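# Unpack heat sink and slip sheet onto their pads

## Task

Lift the finned metal heat sink and the slip sheet beneath it out of their crate. Set the heat sink upright with its fins pointing up, entirely within the outline of the small pad. Lay the sheet flat, entirely within the outline of the large pad.

## Robot and tools

ROBOT. Two arms. left_arm carries a two-finger gripper; right_arm carries a suction cup. Calibrated bases in the scene frame: left_arm at (-0.026, +0.490, +0.045) m, right_arm at (-0.002, -0.371, +0.045) m, both yawed almost zero.

FRAME. Scene frame: origin at table-top height, midway between the nominal bases. +x points out over the table, +z up, and left_arm sits on the +y side; image left and right do not match the arm names. Reported end_effector_position (m), end_effector_quat_wxyz and all offsets use these axes. Rotations turn about the Hand target's position. Readings may be off by a few cm, more at long reach.

END EFFECTORS. Gripper: fingers point along its own +z and close along its y. Its reference point is midway between the pads when shut; fingertips reach about 19 mm past it when closed and 6 mm when fully open. A block about 10 cm long sticks out toward the gripper's +x. Vacuum tool: the cup point is the centre of the cup rim (41 mm across), which faces the tool's +z. About 3 cm behind the rim, the body and camera extend up to 9 cm sideways.

ROW FORMAT. Each row has 16 numbers, all in [-1, 1], and both arms are always included. Left part: dx, dy, dz, rx, ry, rz, then gripper position, force_limit, speed. Right part: dx, dy, dz, rx, ry, rz, then suction. Pose numbers are OFFSETS from the arm's Hand target when the action or move starts, not from the previous row. Scale: 1.0 = 0.6 m, or 180 degrees for rx, ry, rz together, which form one rotation vector. Repeating an offset moves the arm again. Six zeros re-command the current Hand target. Gripper and suction numbers are absolute commands, so resend your last values to keep them; a 0 there is a real command.

execute_actions(actions, cameras). actions is a list of actions. Each action is up to 15 rows, each row lasting 1/30 s. A short action repeats its last row until 15 steps have passed. An empty list just returns state and images. cameras selects images: cam_high, cam_left_wrist, cam_right_wrist, [] for none, or omit for all.

move(target, speed, blend, stop_force, zero, blocking, cameras). target is one 16-number row, or up to 15 rows. Every row is an offset from the Hand targets at the move's start. Paths are straight and end together, capped at 10 s total. speed is in m/s (0.002 to 1, default 0.25); turning is limited to twice that in rad/s. blend (m) rounds corners in a list. stop_force (12 to 80 N) ends an arm's path once push against its travel exceeds that value. Use it only slowly, without rotation, and not when pulling away from a contact. zero=true re-zeroes the force estimate first. blocking=false returns after 0.5 s and cannot be combined with stop_force. Paths do not avoid obstacles, and fast moves overshoot. The result adds a move: line (done, off_target, moving, held, fault, plus limits such as paced or held). done means at rest within 3 mm and 2 degrees; it says nothing about contact.

wait(seconds 0-10, cameras): holds the last commands. stop(cameras): brakes a running move. zoom_image(camera, region [x0,y0,x1,y1] px, at most 504x504) gives a closer look at the latest image. read_manual gives licence text only. finished_scene(scene) ends the current scene, giving its number; this cannot be undone. Call it only once the parts stay in place without the robot.

MOTION LIMITS. Each step, the commanded pose is clipped to within 70 mm and 16 degrees of the measured pose. Hand target is the clipped command. If the arm settles short, send the remaining distance as an offset. Arms are stiff: commanding even slightly past a firm contact can trigger a fault. If an arm is pushing on something, command its target back past the end effector.

GRIPPER. position +1 = open (85 mm); about -0.8 = pads touching; -1 closes until blocked. force_limit and speed both start at +1. Finger speed is about 20 mm/s at -1, 85 at 0 and 150 at +1. Grip strength depends on both values and on the starting gap; a slow close at low force_limit is gentlest. To grip, send -1 and hold it until object_status reads 2. Status codes: 0 moving, 1 blocked while opening, 2 blocked while closing, 3 reached target. New force or speed values only apply after the position changes by at least 0.01. position_measured is in counts: 3 = open, 78 about 60 mm, 130 about 40 mm, 180 about 20 mm, 230 = closed.

SUCTION. A value above 0.01 turns it on; 0.01 or below turns it off, and it stays as last set. Press the rim fully onto a smooth flat area, avoiding edges, holes and seams. suction_measured near 0 means no seal; 0.83 or more means airtight. part_present switches to 1 at 0.50 and back to 0 below 0.45. A held part rides up to 16 mm closer to the tool. To release, rest the part on its support, switch suction off, then lift at least 22 mm. If the cup seals on the table, turn suction off.

FAULTS AND SAFETY. The arm stops for 10 s if outside force reaches 150 N or a joint's torque limit is reached. Limits: 150 N m for waist, shoulder and elbow; 37.6 N m for the three wrist joints. After a force fault, release the grip before moving that arm. Avoid dropping parts, letting go of moving parts, collisions, hard presses and clamping hard on parts that are still resting on something. Never let anything leave the table. Keep the arms from striking each other; the clearance check does not guard tool-against-tool contact. Holding loads or staying stretched heats motors; watch for MOTOR HOT lines. A loose object may occasionally be nudged by an outside disturbance.

RESULTS also report joint velocities ('within noise' means at rest), flange force along the tool axes (noisy; 'no reading' near singular poses), and step-by-step positions for execute_actions. Camera calibration is given for all three cameras; a wrist camera image may lag its arm's motion.

Each tool is called as a command line: name --argument value for each argument, lists and objects as JSON in quotes; but a table of rows of numbers goes row by row, as --pt "numbers of a row", without its own name.

## Session

execute_actions --actions '[]'

Scene clock: 0.00 s.
left_arm: end_effector_position=(+0.2294, +0.0566, +0.1547) position_measured=3 object_status=3 end_effector_quat_wxyz=(-0.276, -0.586, +0.707, -0.283) | right_arm: end_effector_position=(+0.6932, -0.2691, +0.3343) suction_measured=0.01 part_present=0 end_effector_quat_wxyz=(+0.195, +0.299, +0.806, -0.473)
Joint positions: left_arm=[-0.616 -0.038 -0.974 1.365 -0.715 0.822] | right_arm=[0.581 0.931 0.695 0.919 -1.915 -1.242]
Joint velocities: within noise
Flange force (N): no reading
Hand target: left_arm +0.2294, +0.0566, +0.1547; -0.276, -0.586, +0.707, -0.283 | right_arm +0.6932, -0.2691, +0.3343; +0.195, +0.299, +0.806, -0.473

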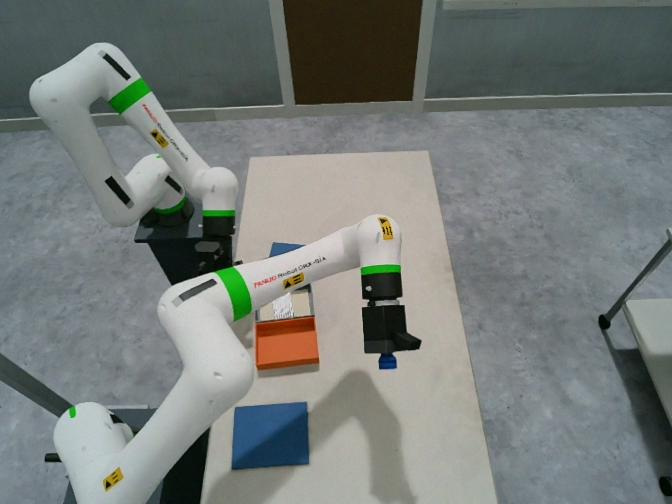

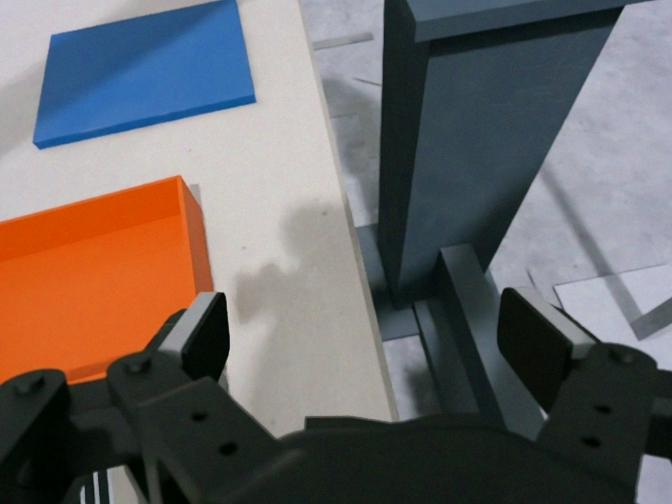

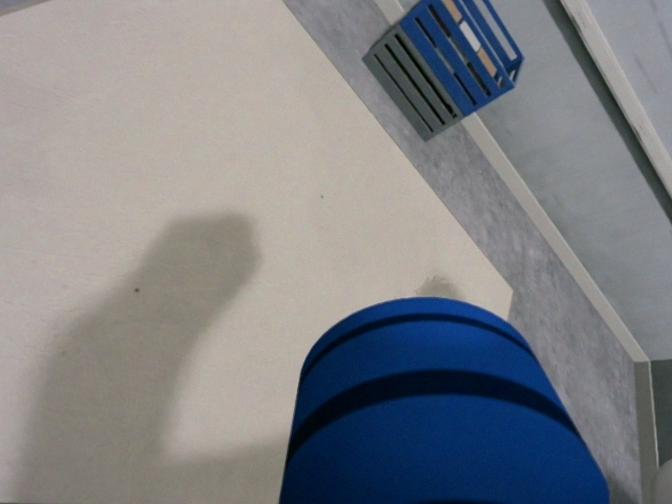

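zoom_image --camera "cam_high" --region '[200, 220, 360, 480]'

Scaled by 1.938 from the camera's 672x504 image, which has a finer 960x720 frame.

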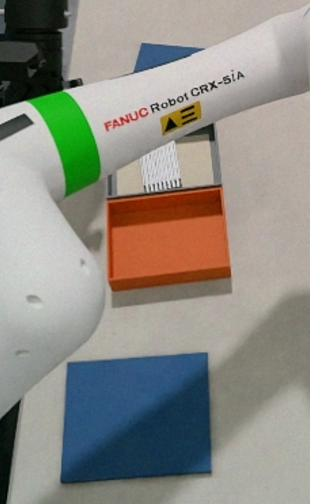

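move --target '[0,0,0,0,0,0,1,-1,-1,-0.572,-0.385,0.193,0.342,0.012,0,0]'

zoom_image --camera "cam_high" --region '[180, 140, 480, 500]'

Scene clock: 19.47 s.
left_arm: end_effector_position=(+0.2294, +0.0566, +0.1547) position_measured=3 object_status=3 end_effector_quat_wxyz=(-0.276, -0.586, +0.707, -0.283) | right_arm: end_effector_position=(+0.3500, -0.5000, +0.4501) suction_measured=0.01 part_present=0 end_effector_quat_wxyz=(+0.000, +0.348, +0.938, +0.000)
Joint positions: left_arm=[-0.616 -0.038 -0.974 1.365 -0.715 0.822] | right_arm=[-0.002 -0.158 0.101 -0.001 -1.83 -0.714]
Joint velocities: within noise
Flange force (N): left_arm=[2.4 -4.5 -0.9] | right_arm=[6.2 4.3 2.4]
Hand target: left_arm +0.2294, +0.0566, +0.1547; -0.276, -0.586, +0.707, -0.283 | right_arm +0.3500, -0.5001, +0.4501; +0.000, +0.348, +0.938, +0.000
Off the commanded pose: left_arm 0.000 m, 0 deg | right_arm 0.000 m, 0 deg.
move: done
camera_calibration:
cam_right_wrist: T_world_to_cam=[[-0.646262, -0.762175, -0.0378793, -0.123072], [-0.685597, 0.5581, 0.467419, 0.333989], [-0.335115, 0.328045, -0.883224, 0.745404], [0, 0, 0, 1]] pos_world=[0.399241, -0.524729, 0.497584]

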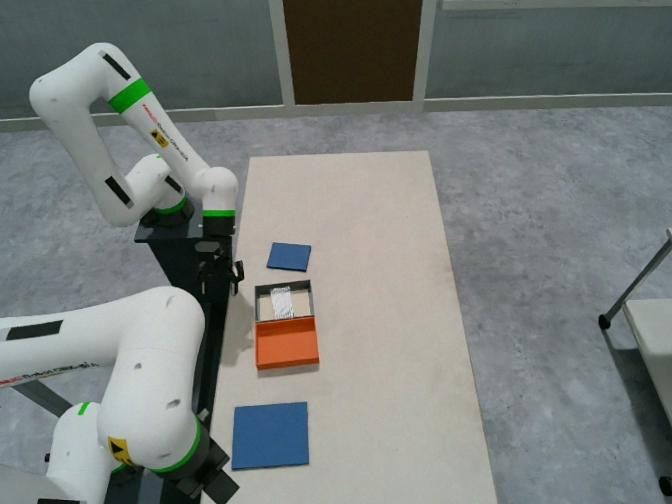

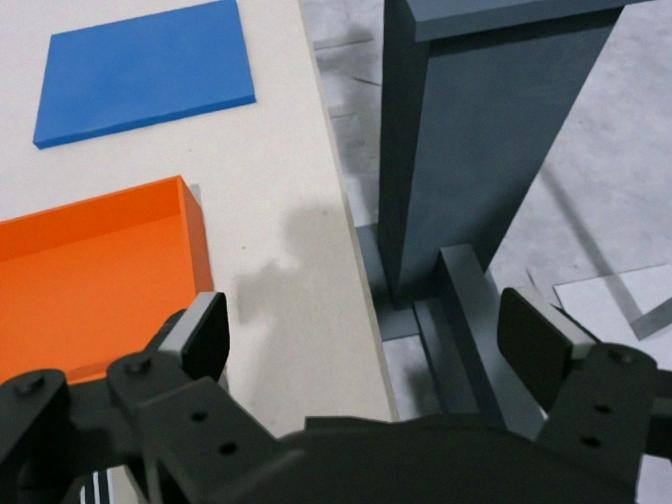

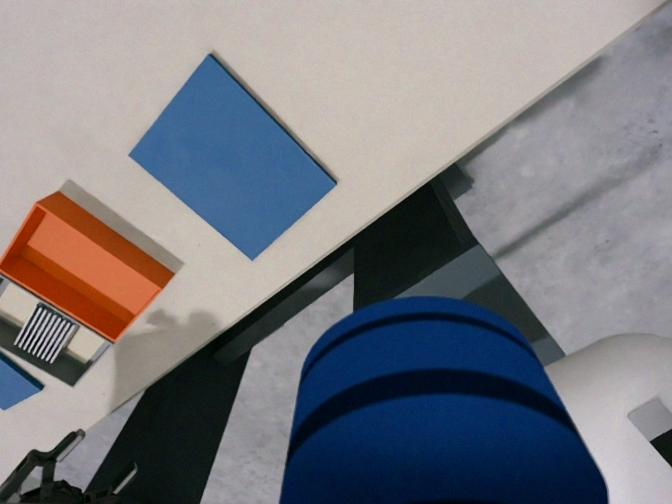

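Scaled by 1.400 from the camera's 672x504 image, which has a finer 960x720 frame.

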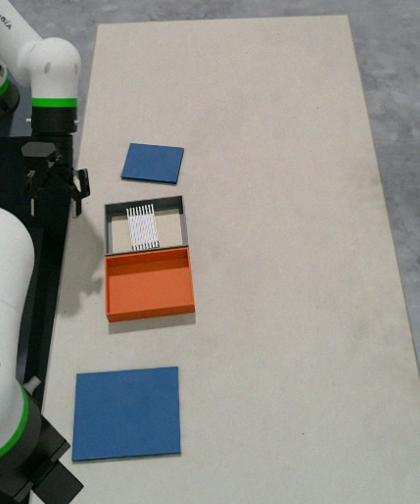

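zoom_image --camera "cam_right_wrist" --region '[0, 180, 200, 400]'

zoom_image --camera "cam_high" --region '[240, 230, 340, 380]'

Scaled by 2.291 from the camera's 672x504 image, which has a finer 960x720 frame.

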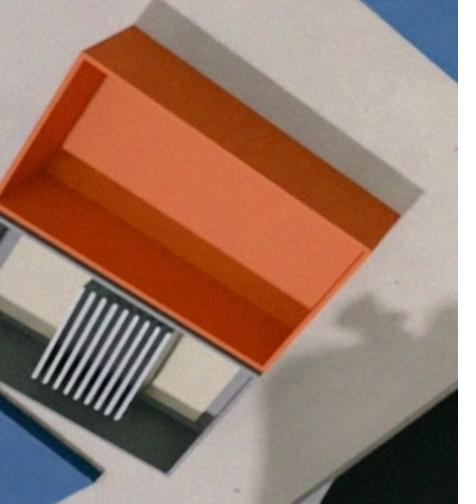

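Scaled by 3.360 from the camera's 672x504 image, which has a finer 960x720 frame.

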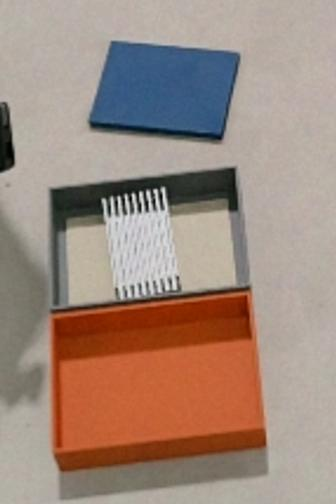

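move --target '[0.284,0.009,0.2755,0.259,0.0032,0.056,1,-1,-1,0,0,0,0,0,0,0]'

zoom_image --camera "cam_left_wrist" --region '[150, 0, 550, 400]'

Scene clock: 44.17 s.
left_arm: end_effector_position=(+0.3998, +0.0620, +0.3199) position_measured=3 object_status=3 end_effector_quat_wxyz=(+0.001, +0.707, -0.707, +0.000) | right_arm: end_effector_position=(+0.3500, -0.5001, +0.4501) suction_measured=0.01 part_present=0 end_effector_quat_wxyz=(+0.000, +0.348, +0.938, +0.000)
Joint positions: left_arm=[-0.616 0.4 0.457 0.001 -1.628 2.141] | right_arm=[-0.003 -0.158 0.101 -0.001 -1.83 -0.714]
Joint velocities: within noise
Flange force (N): left_arm=[3.9 -4.1 -1.5] | right_arm=[4.7 -0.4 3.2]
Hand target: left_arm +0.3998, +0.0620, +0.3200; +0.001, +0.707, -0.707, +0.000 | right_arm +0.3500, -0.5001, +0.4501; +0.000, +0.348, +0.938, +0.000
Off the commanded pose: left_arm 0.000 m, 0 deg | right_arm 0.000 m, 0 deg.
move: done
camera_calibration:
cam_left_wrist: T_world_to_cam=[[-0.999915, 0.000967996, 0.0130248, 0.404883], [0.00475893, 0.955696, 0.294316, -0.13285], [-0.0121629, 0.294353, -0.955619, 0.42319], [0, 0, 0, 1]] pos_world=[0.410628, 0.00200553, 0.438235]
cam_right_wrist: T_world_to_cam=[[-0.646239, -0.762189, -0.03798, -0.123115], [-0.685625, 0.558028, 0.467465, 0.333995], [-0.335103, 0.328134, -0.883196, 0.745465], [0, 0, 0, 1]] pos_world=[0.399241, -0.524828, 0.497584]

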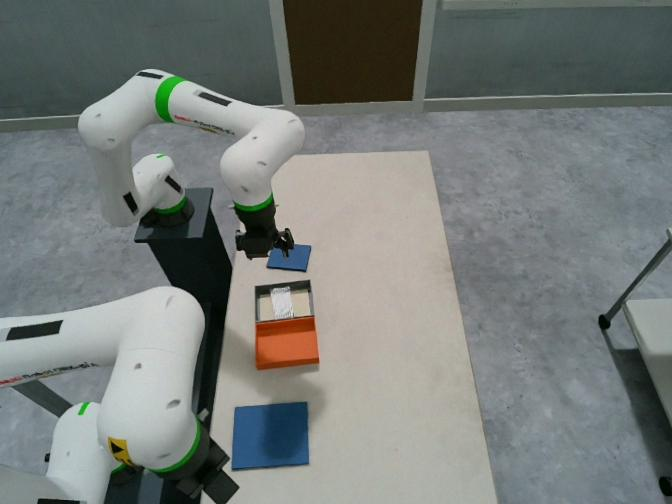

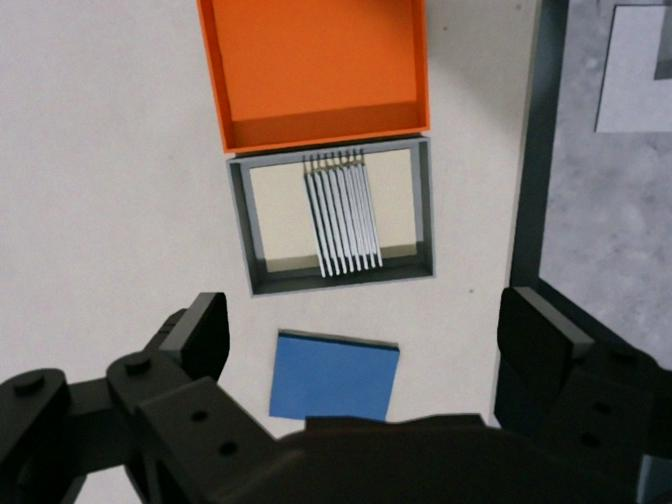

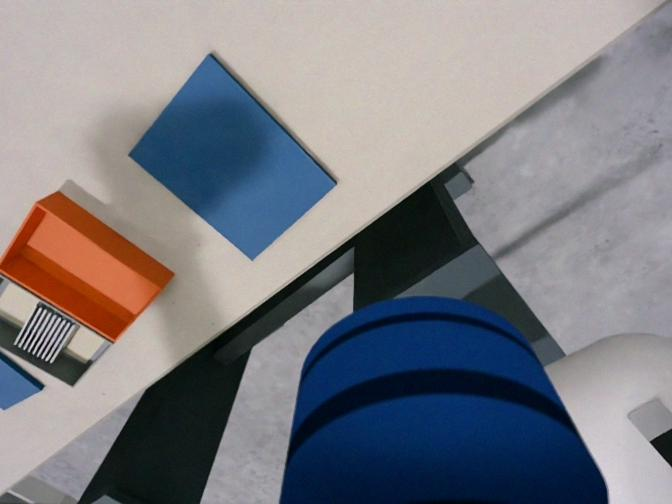

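Scaled by 1.260 from the camera's 672x504 image, which has a finer 960x720 frame.

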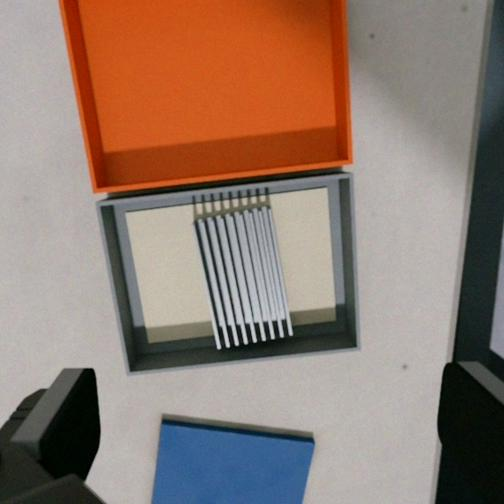

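move --pt "0.25 0.05 -0.1 0 0 0 -1 -1 -1 0 0 0 0 0 0 0" --pt "0.25 0.05 -0.40 0 0 0 -1 -1 -1 0 0 0 0 0 0 0" --speed 0.2 --blend 0.02

move --target '[0,0,-0.12,0,0,0,-1,-1,-1,0,0,0,0,0,0,0]' --speed 0.015 --stop_force 12

Scene clock: 70.87 s.
left_arm: end_effector_position=(+0.5498, +0.0920, +0.0800) position_measured=230 object_status=3 end_effector_quat_wxyz=(+0.001, +0.707, -0.707, +0.000) | right_arm: end_effector_position=(+0.3500, -0.5001, +0.4501) suction_measured=0.01 part_present=0 end_effector_quat_wxyz=(+0.000, +0.348, +0.938, +0.000)
Joint positions: left_arm=[-0.463 0.752 0.426 0.001 -1.246 1.987] | right_arm=[-0.003 -0.158 0.101 -0.001 -1.83 -0.714]
Joint velocities: within noise
Flange force (N): left_arm=[6.5 -8.8 0.4] | right_arm=[4.4 -1.0 3.1]
Hand target: left_arm +0.5498, +0.0920, +0.0800; +0.001, +0.707, -0.707, +0.000 | right_arm +0.3500, -0.5001, +0.4501; +0.000, +0.348, +0.938, +0.000
Off the commanded pose: left_arm 0.000 m, 0 deg | right_arm 0.000 m, 0 deg.
move: done
camera_calibration:
cam_left_wrist: T_world_to_cam=[[-0.999914, 0.00106479, 0.0130548, 0.557958], [0.00486141, 0.955668, 0.294406, -0.0916735], [-0.0121626, 0.294444, -0.955591, 0.186826], [0, 0, 0, 1]] pos_world=[0.560628, 0.0320055, 0.198235]
cam_right_wrist: T_world_to_cam=[[-0.646239, -0.762189, -0.03798, -0.123115], [-0.685625, 0.558028, 0.467465, 0.333995], [-0.335103, 0.328134, -0.883196, 0.745465], [0, 0, 0, 1]] pos_world=[0.399241, -0.524828, 0.497584]

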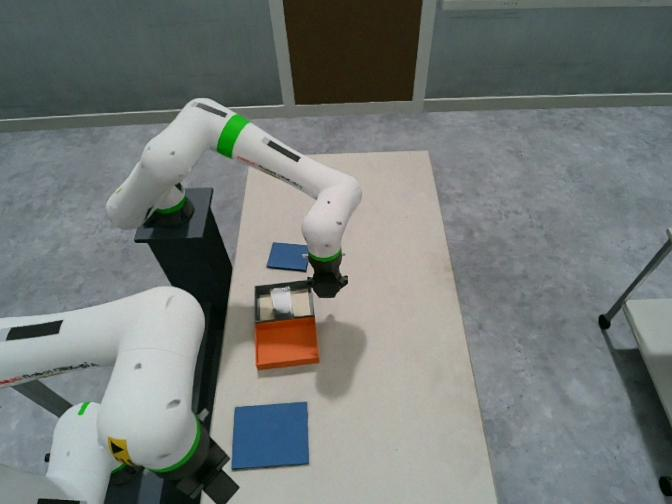

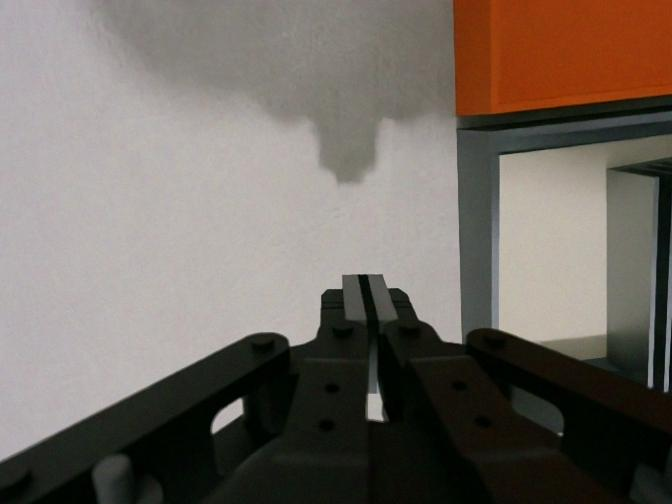

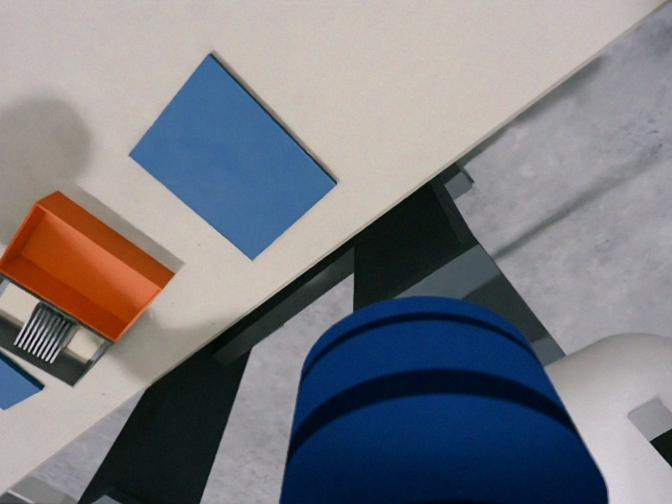

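Scene clock: 75.73 s.
left_arm: end_effector_position=(+0.5498, +0.0919, +0.0168) position_measured=230 object_status=3 end_effector_quat_wxyz=(+0.001, +0.707, -0.707, +0.000) | right_arm: end_effector_position=(+0.3500, -0.5001, +0.4501) suction_measured=0.01 part_present=0 end_effector_quat_wxyz=(+0.000, +0.348, +0.938, +0.000)
Joint positions: left_arm=[-0.463 0.814 0.375 0.001 -1.133 1.987] | right_arm=[-0.003 -0.158 0.101 -0.001 -1.83 -0.714]
Joint velocities: within noise
Flange force (N): left_arm=[-0.2 -4.1 -22.2] | right_arm=[3.6 -1.0 3.2]
Hand target: left_arm +0.5498, +0.0920, +0.0168; +0.001, +0.707, -0.707, +0.000 (not the last commanded pose) | right_arm +0.3500, -0.5001, +0.4501; +0.000, +0.348, +0.938, +0.000
Off the commanded pose: left_arm 0.009 m, 0 deg | right_arm 0.000 m, 0 deg.
move: contact (left_arm)
camera_calibration:
cam_left_wrist: T_world_to_cam=[[-0.999916, 0.000905513, 0.012899, 0.55881], [0.00465953, 0.955761, 0.294107, -0.0729169], [-0.012062, 0.294143, -0.955685, 0.126399], [0, 0, 0, 1]] pos_world=[0.560628, 0.0320057, 0.135035]
cam_right_wrist: T_world_to_cam=[[-0.646239, -0.762189, -0.03798, -0.123115], [-0.685625, 0.558028, 0.467465, 0.333995], [-0.335103, 0.328134, -0.883196, 0.745465], [0, 0, 0, 1]] pos_world=[0.399241, -0.524828, 0.497584]

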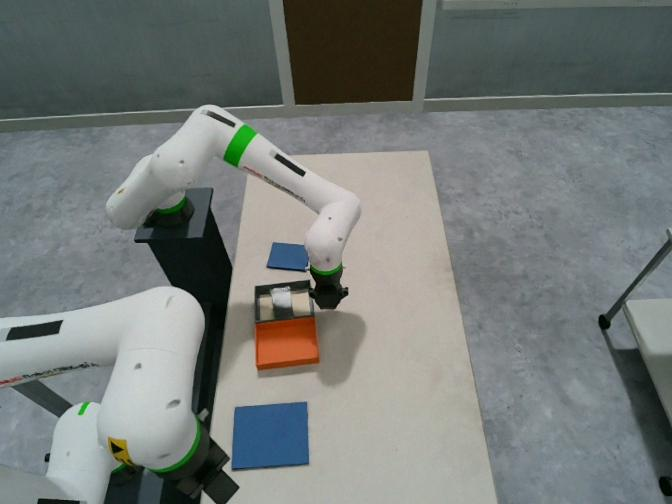

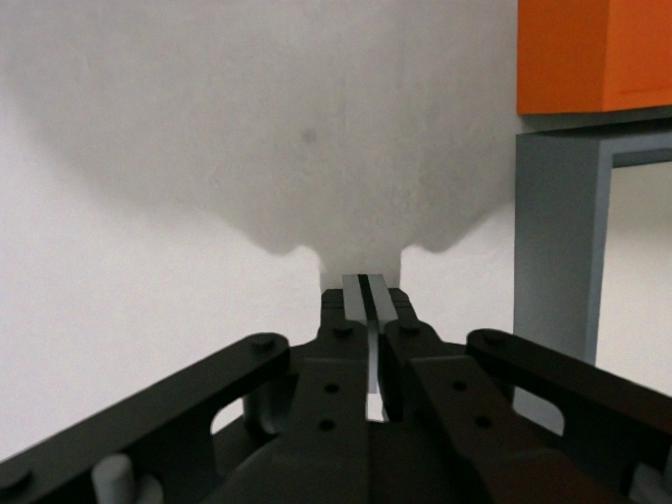

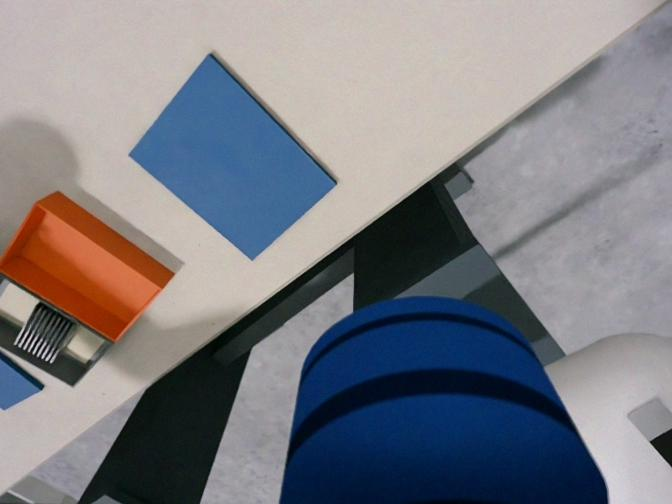

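move --pt "0 0 0.3 0 0 0 1 -1 -1 0 0 0 0 0 0 0" --pt "-0.25 0.2 0.5 0 0 0 1 -1 -1 0 0 0 0 0 0 0" --speed 0.25 --blend 0.03

zoom_image --camera "cam_left_wrist" --region '[200, 0, 500, 350]'

Scene clock: 96.17 s.
left_arm: end_effector_position=(+0.3998, +0.2120, +0.3168) position_measured=3 object_status=0 end_effector_quat_wxyz=(+0.001, +0.707, -0.707, +0.000) | right_arm: end_effector_position=(+0.3500, -0.5001, +0.4501) suction_measured=0.01 part_present=0 end_effector_quat_wxyz=(+0.000, +0.348, +0.938, +0.000)
Joint positions: left_arm=[-0.365 0.15 0.135 0.001 -1.556 1.889] | right_arm=[-0.003 -0.158 0.101 -0.001 -1.83 -0.714]
Joint velocities: within noise
Flange force (N): left_arm=[4.5 -5.5 -2.9] | right_arm=[3.7 -0.6 2.6]
Hand target: left_arm +0.3998, +0.2120, +0.3168; +0.001, +0.707, -0.707, +0.000 | right_arm +0.3500, -0.5001, +0.4501; +0.000, +0.348, +0.938, +0.000
Off the commanded pose: left_arm 0.000 m, 0 deg | right_arm 0.000 m, 0 deg.
move: done
camera_calibration:
cam_left_wrist: T_world_to_cam=[[-0.999916, 0.000999517, 0.0129281, 0.404817], [0.00475907, 0.955733, 0.294197, -0.275217], [-0.0120617, 0.294234, -0.955657, 0.375972], [0, 0, 0, 1]] pos_world=[0.410628, 0.152006, 0.435035]
cam_right_wrist: T_world_to_cam=[[-0.646239, -0.762189, -0.03798, -0.123115], [-0.685625, 0.558028, 0.467465, 0.333995], [-0.335103, 0.328134, -0.883196, 0.745465], [0, 0, 0, 1]] pos_world=[0.399241, -0.524828, 0.497584]

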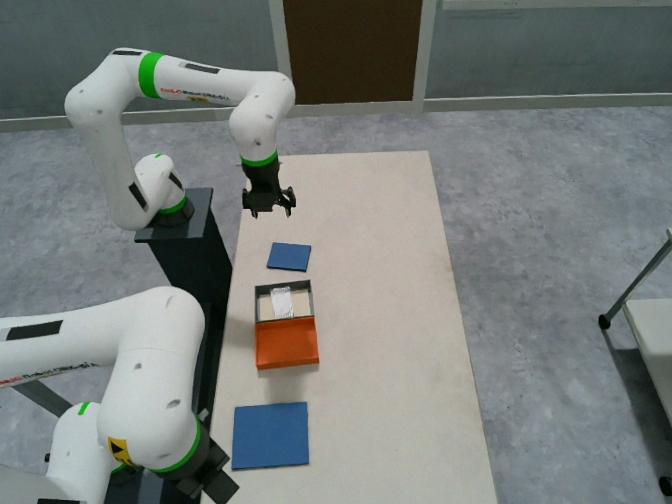

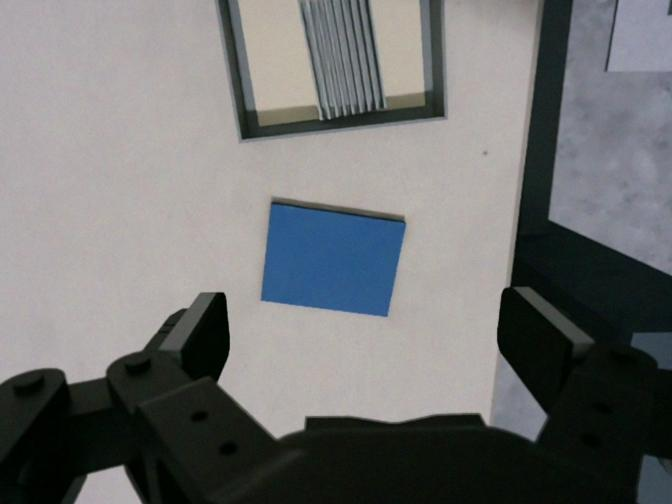

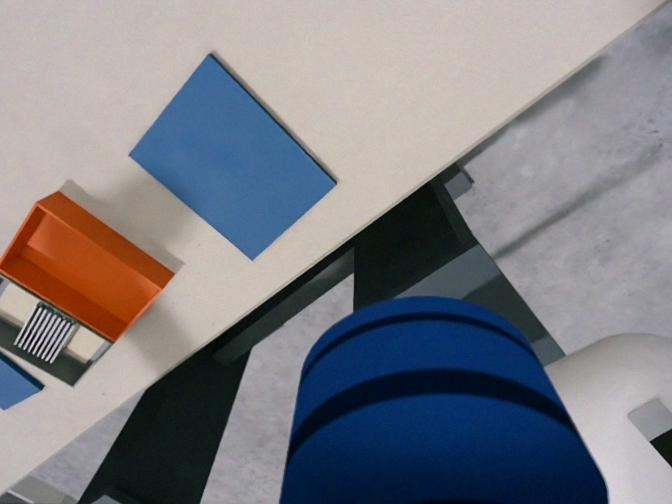

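Scaled by 1.440 from the camera's 672x504 image, which has a finer 960x720 frame.

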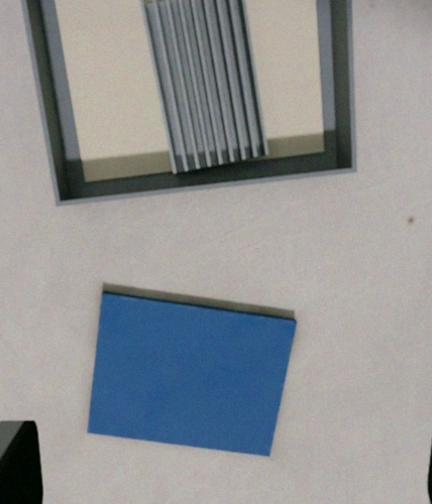

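move --target '[-0.0047,-0.195,-0.27,0,0,0.0467,1,-1,-1,0,0,0,0,0,0,0]' --speed 0.25 --cameras '["cam_left_wrist"]'

zoom_image --camera "cam_left_wrist" --region '[130, 0, 600, 500]'

Scene clock: 114.43 s.
left_arm: end_effector_position=(+0.3970, +0.0950, +0.1548) position_measured=3 object_status=3 end_effector_quat_wxyz=(+0.001, +0.757, -0.654, +0.000) | right_arm: end_effector_position=(+0.3500, -0.5001, +0.4501) suction_measured=0.01 part_present=0 end_effector_quat_wxyz=(+0.000, +0.348, +0.938, +0.000)
Joint positions: left_arm=[-0.57 0.394 0.058 0.001 -1.235 2.24] | right_arm=[-0.003 -0.158 0.101 -0.001 -1.83 -0.714]
Joint velocities: within noise
Flange force (N): left_arm=[7.0 -4.6 0.6] | right_arm=[4.7 -0.9 3.2]
Hand target: left_arm +0.3970, +0.0950, +0.1548; +0.001, +0.757, -0.654, +0.000 | right_arm +0.3500, -0.5001, +0.4501; +0.000, +0.348, +0.938, +0.000
Off the commanded pose: left_arm 0.000 m, 0 deg | right_arm 0.000 m, 0 deg.
move: done
camera_calibration:
cam_left_wrist: T_world_to_cam=[[-0.989318, -0.145207, 0.0128694, 0.413908], [-0.135047, 0.946165, 0.294166, -0.0593812], [-0.0548916, 0.289286, -0.955668, 0.273101], [0, 0, 0, 1]] pos_world=[0.416458, 0.0372826, 0.273135]
Images, in order (width x height): cam_left_wrist 672x504.

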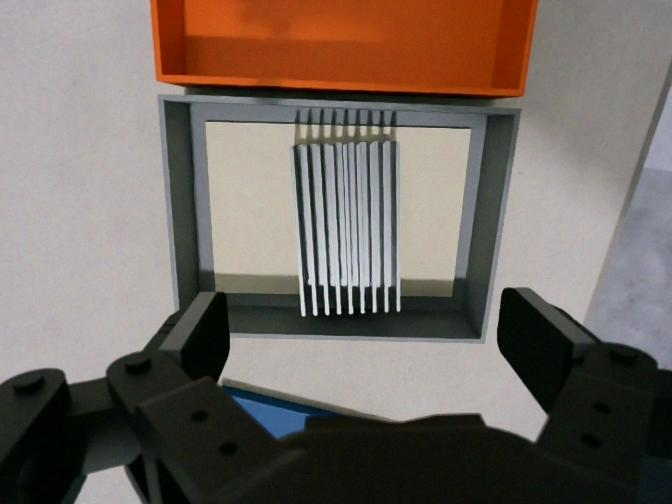

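Scaled by 1.008 from the camera's 672x504 image, which has a finer 960x720 frame.

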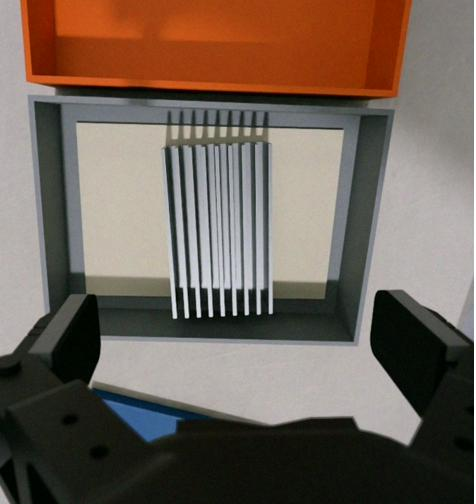

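move --pt "0.001 0.001 -0.15 0 0 0.015 1 -1 -1 0 0 0 0 0 0 0" --pt "0.001 0.001 -0.2113 0 0 0.015 1 -1 -1 0 0 0 0 0 0 0" --speed '[0.12,0.05]' --stop_force 25

Scene clock: 127.57 s.
left_arm: end_effector_position=(+0.3976, +0.0956, +0.0280) position_measured=3 object_status=3 end_effector_quat_wxyz=(+0.001, +0.772, -0.636, +0.000) | right_arm: end_effector_position=(+0.3500, -0.5001, +0.4501) suction_measured=0.01 part_present=0 end_effector_quat_wxyz=(+0.000, +0.348, +0.938, +0.000)
Joint positions: left_arm=[-0.568 0.534 -0.067 0.002 -0.97 2.286] | right_arm=[-0.003 -0.158 0.101 -0.001 -1.83 -0.714]
Joint velocities: within noise
Flange force (N): left_arm=[5.9 -4.3 1.7] | right_arm=[3.6 -1.2 2.6]
Hand target: left_arm +0.3976, +0.0956, +0.0280; +0.001, +0.772, -0.636, +0.000 | right_arm +0.3500, -0.5001, +0.4501; +0.000, +0.348, +0.938, +0.000
Off the commanded pose: left_arm 0.000 m, 0 deg | right_arm 0.000 m, 0 deg.
move: done
camera_calibration:
cam_left_wrist: T_world_to_cam=[[-0.981366, -0.191714, 0.0129273, 0.41749], [-0.179512, 0.938744, 0.294168, -0.00406482], [-0.0685314, 0.286366, -0.955666, 0.157415], [0, 0, 0, 1]] pos_world=[0.419768, 0.0387761, 0.146235]
cam_right_wrist: T_world_to_cam=[[-0.646239, -0.762189, -0.03798, -0.123115], [-0.685625, 0.558028, 0.467465, 0.333995], [-0.335103, 0.328134, -0.883196, 0.745465], [0, 0, 0, 1]] pos_world=[0.399241, -0.524828, 0.497584]

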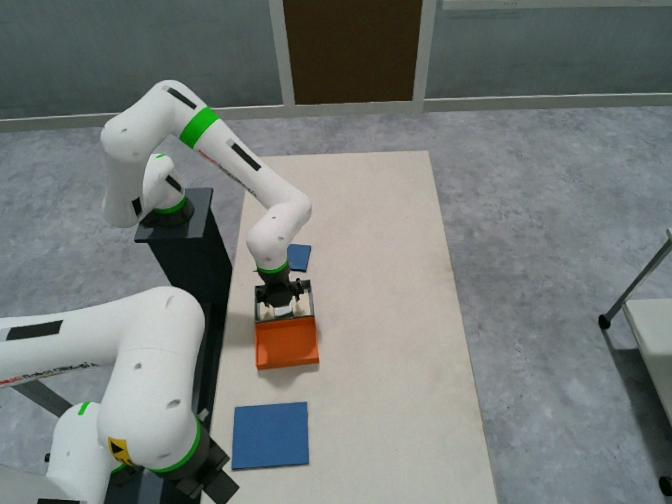

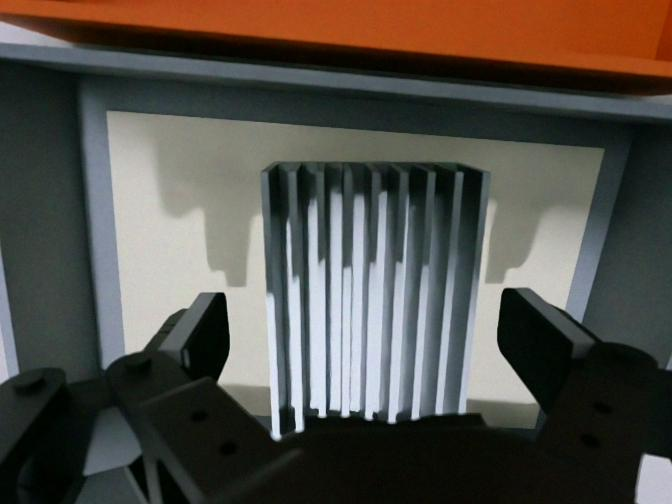

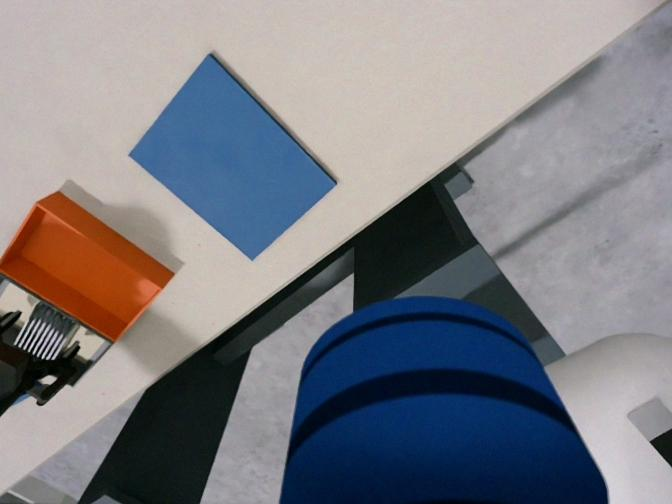

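move --target '[0,0,0,0,0,0,-1,-0.6,-1,0,0,0,0,0,0,0]' --cameras '["cam_left_wrist"]'

Scene clock: 131.57 s.
left_arm: end_effector_position=(+0.3976, +0.0955, +0.0280) position_measured=78 object_status=2 end_effector_quat_wxyz=(+0.001, +0.772, -0.635, +0.000) | right_arm: end_effector_position=(+0.3500, -0.5001, +0.4501) suction_measured=0.01 part_present=0 end_effector_quat_wxyz=(+0.000, +0.348, +0.938, +0.000)
Joint positions: left_arm=[-0.568 0.534 -0.067 0.002 -0.97 2.286] | right_arm=[-0.003 -0.158 0.101 -0.001 -1.83 -0.714]
Joint velocities: within noise
Flange force (N): left_arm=[3.7 -3.7 -11.5] | right_arm=[4.9 -1.3 3.6]
Hand target: left_arm +0.3976, +0.0956, +0.0280; +0.001, +0.772, -0.636, +0.000 | right_arm +0.3500, -0.5001, +0.4501; +0.000, +0.348, +0.938, +0.000
Off the commanded pose: left_arm 0.000 m, 0 deg | right_arm 0.000 m, 0 deg.
move: done
camera_calibration:
cam_left_wrist: T_world_to_cam=[[-0.981366, -0.191712, 0.0129279, 0.41749], [-0.17951, 0.938745, 0.294168, -0.0040657], [-0.0685314, 0.286365, -0.955666, 0.157415], [0, 0, 0, 1]] pos_world=[0.419768, 0.0387761, 0.146235]
Images, in order (width x height): cam_left_wrist 672x504.

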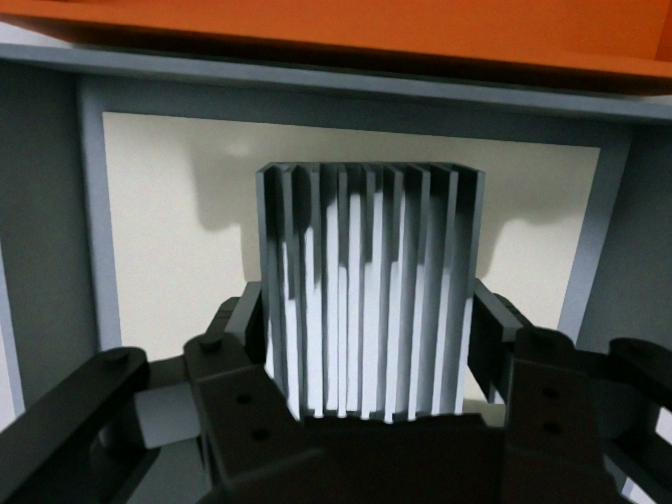

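move --target '[0,0,0.17,0,0,0,-1,-0.6,-1,0,0,0,0,0,0,0]' --speed 0.06 --cameras '["cam_left_wrist","cam_high"]'

move --target '[0.019,0.3323,0,0,0,0.391,-1,-0.6,-1,0,0,0,0,0,0,0]' --speed 0.15

Scene clock: 141.23 s.
left_arm: end_effector_position=(+0.3976, +0.0956, +0.1299) position_measured=78 object_status=2 end_effector_quat_wxyz=(+0.001, +0.772, -0.635, +0.000) | right_arm: end_effector_position=(+0.3500, -0.5001, +0.4501) suction_measured=0.01 part_present=0 end_effector_quat_wxyz=(+0.000, +0.348, +0.938, +0.000)
Joint positions: left_arm=[-0.568 0.416 0.026 0.001 -1.182 2.286] | right_arm=[-0.003 -0.158 0.101 -0.001 -1.83 -0.714]
Joint velocities: within noise
Flange force (N): left_arm=[6.3 -4.3 3.2] | right_arm=[4.7 -0.4 3.9]
Hand target: left_arm +0.3976, +0.0956, +0.1300; +0.001, +0.772, -0.636, +0.000 | right_arm +0.3500, -0.5001, +0.4501; +0.000, +0.348, +0.938, +0.000
Off the commanded pose: left_arm 0.000 m, 0 deg | right_arm 0.000 m, 0 deg.
move: done
camera_calibration:
cam_left_wrist: T_world_to_cam=[[-0.981366, -0.191712, 0.0129279, 0.416171], [-0.17951, 0.938745, 0.294168, -0.0340708], [-0.0685314, 0.286365, -0.955666, 0.254893], [0, 0, 0, 1]] pos_world=[0.419768, 0.0387761, 0.248235]
Images, in order (width x height): cam_high 672x504, cam_left_wrist 672x504.

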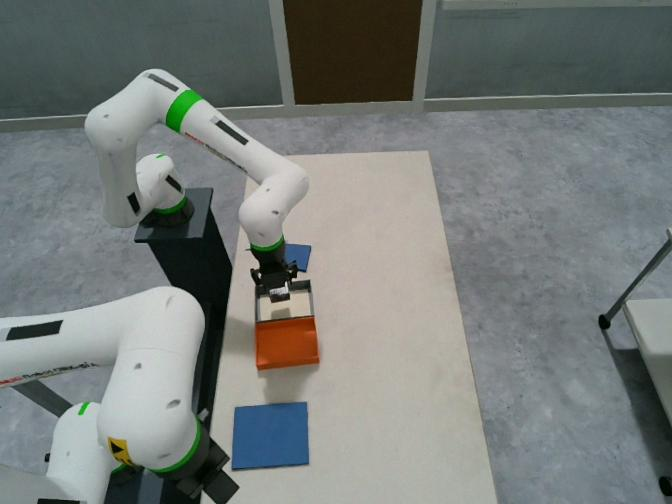

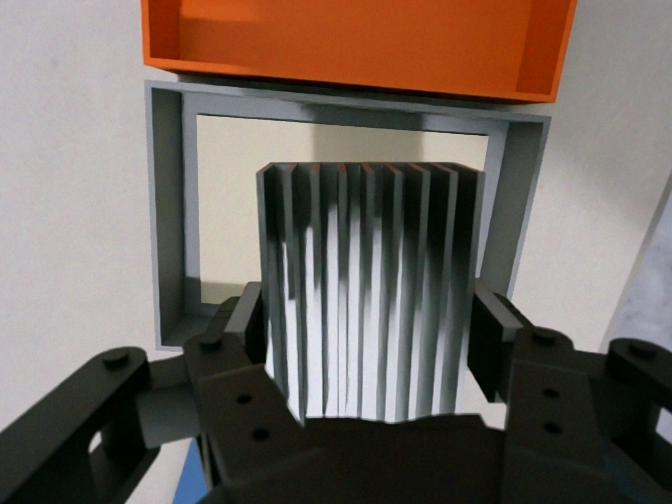

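Scene clock: 145.80 s.
left_arm: end_effector_position=(+0.4090, +0.2949, +0.1300) position_measured=78 object_status=2 end_effector_quat_wxyz=(+0.001, +0.997, -0.074, +0.000) | right_arm: end_effector_position=(+0.3500, -0.5001, +0.4501) suction_measured=0.01 part_present=0 end_effector_quat_wxyz=(+0.000, +0.348, +0.938, +0.000)
Joint positions: left_arm=[-0.19 0.178 -0.283 0.001 -1.108 3.136] | right_arm=[-0.003 -0.158 0.101 -0.001 -1.83 -0.714]
Joint velocities: within noise
Flange force (N): left_arm=[5.5 1.0 2.2] | right_arm=[4.3 -1.1 2.8]
Hand target: left_arm +0.4090, +0.2949, +0.1300; +0.001, +0.997, -0.074, +0.000 | right_arm +0.3500, -0.5001, +0.4501; +0.000, +0.348, +0.938, +0.000
Off the commanded pose: left_arm 0.000 m, 0 deg | right_arm 0.000 m, 0 deg.
move: done
camera_calibration:
cam_left_wrist: T_world_to_cam=[[-0.149092, -0.988739, 0.0129321, 0.360316], [-0.944501, 0.146268, 0.294149, 0.327453], [-0.292728, 0.0316408, -0.955672, 0.365413], [0, 0, 0, 1]] pos_world=[0.469967, 0.296801, 0.248235]
cam_right_wrist: T_world_to_cam=[[-0.646239, -0.762189, -0.03798, -0.123115], [-0.685625, 0.558028, 0.467465, 0.333995], [-0.335103, 0.328134, -0.883196, 0.745465], [0, 0, 0, 1]] pos_world=[0.399241, -0.524828, 0.497584]

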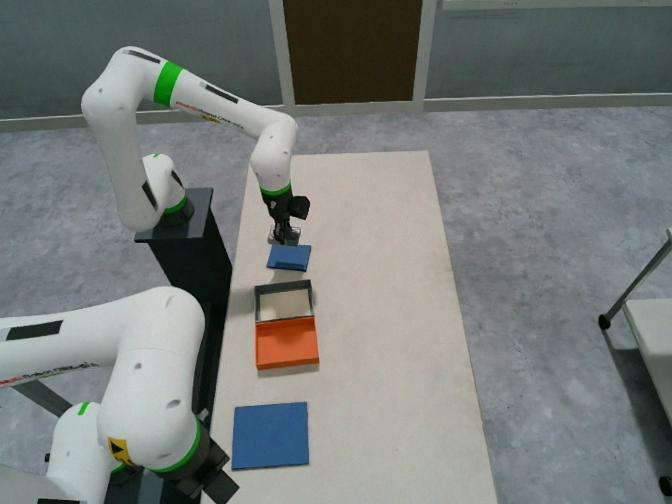

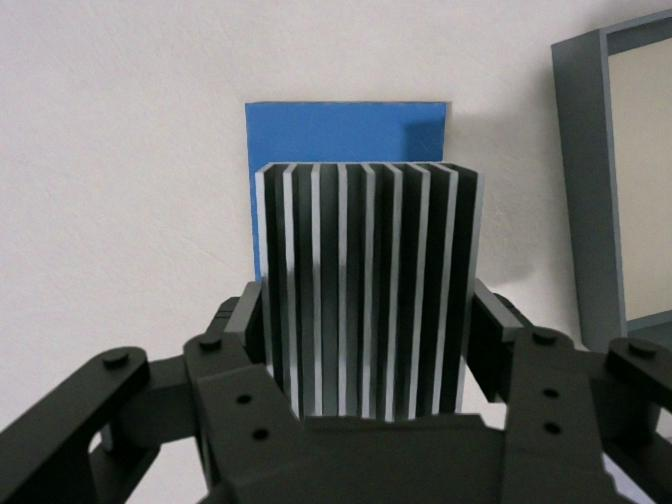

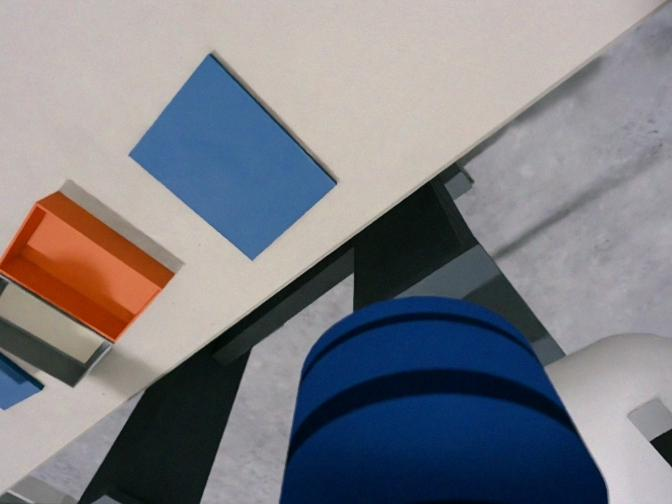

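move --target '[0,0,-0.14,0,0,0,-1,-0.6,-1,0,0,0,0,0,0,0]' --speed 0.1 --cameras '["cam_left_wrist"]'

move --target '[0,0,-0.05,0,0,0,-1,-0.6,-1,0,0,0,0,0,0,0]' --speed 0.01 --stop_force 12 --cameras '["cam_left_wrist","cam_high"]'

Scene clock: 151.80 s.
left_arm: end_effector_position=(+0.4090, +0.2950, +0.0461) position_measured=78 object_status=2 end_effector_quat_wxyz=(+0.001, +0.997, -0.074, +0.000) | right_arm: end_effector_position=(+0.3500, -0.5001, +0.4501) suction_measured=0.01 part_present=0 end_effector_quat_wxyz=(+0.000, +0.348, +0.938, +0.000)
Joint positions: left_arm=[-0.19 0.294 -0.369 0.001 -0.908 3.136] | right_arm=[-0.003 -0.158 0.101 -0.001 -1.83 -0.714]
Joint velocities: within noise
Flange force (N): left_arm=[5.2 1.7 3.5] | right_arm=[4.2 -1.4 2.9]
Hand target: left_arm +0.4090, +0.2949, +0.0460; +0.001, +0.997, -0.074, +0.000 | right_arm +0.3500, -0.5001, +0.4501; +0.000, +0.348, +0.938, +0.000
Off the commanded pose: left_arm 0.000 m, 0 deg | right_arm 0.000 m, 0 deg.
move: done
camera_calibration:
cam_left_wrist: T_world_to_cam=[[-0.148907, -0.988767, 0.0128742, 0.361333], [-0.94453, 0.146075, 0.294153, 0.352203], [-0.292729, 0.0316414, -0.955672, 0.285232], [0, 0, 0, 1]] pos_world=[0.469967, 0.296801, 0.164335]
Images, in order (width x height): cam_left_wrist 672x504.

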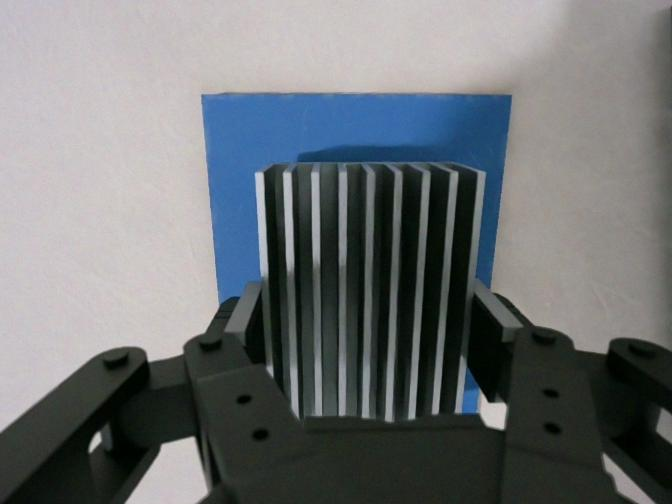

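Scene clock: 153.73 s.
left_arm: end_effector_position=(+0.4091, +0.2949, +0.0330) position_measured=78 object_status=2 end_effector_quat_wxyz=(+0.001, +0.997, -0.074, +0.000) | right_arm: end_effector_position=(+0.3500, -0.5001, +0.4501) suction_measured=0.01 part_present=0 end_effector_quat_wxyz=(+0.000, +0.348, +0.938, +0.000)
Joint positions: left_arm=[-0.19 0.315 -0.379 0.002 -0.876 3.136] | right_arm=[-0.003 -0.158 0.101 -0.001 -1.83 -0.714]
Joint velocities: within noise
Flange force (N): left_arm=[1.7 -0.8 -18.7] | right_arm=[4.0 -1.7 3.4]
Hand target: left_arm +0.4090, +0.2949, +0.0330; +0.001, +0.997, -0.074, +0.000 (not the last commanded pose) | right_arm +0.3500, -0.5001, +0.4501; +0.000, +0.348, +0.938, +0.000
Off the commanded pose: left_arm 0.017 m, 0 deg | right_arm 0.000 m, 0 deg.
move: contact (left_arm)
camera_calibration:
cam_left_wrist: T_world_to_cam=[[-0.148855, -0.988773, 0.0130494, 0.361452], [-0.944566, 0.14608, 0.294035, 0.356089], [-0.29264, 0.0314424, -0.955706, 0.272735], [0, 0, 0, 1]] pos_world=[0.469967, 0.296801, 0.151235]
Images, in order (width x height): cam_high 672x504, cam_left_wrist 672x504.

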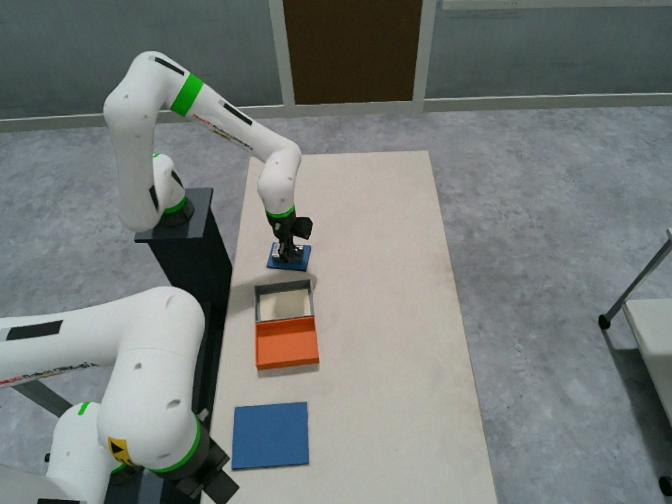

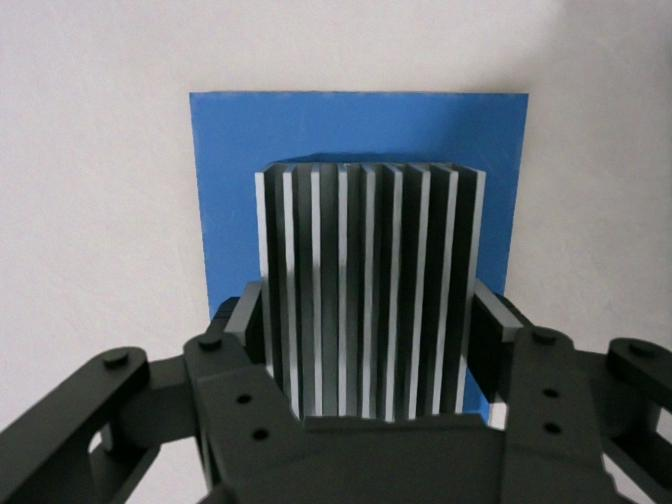

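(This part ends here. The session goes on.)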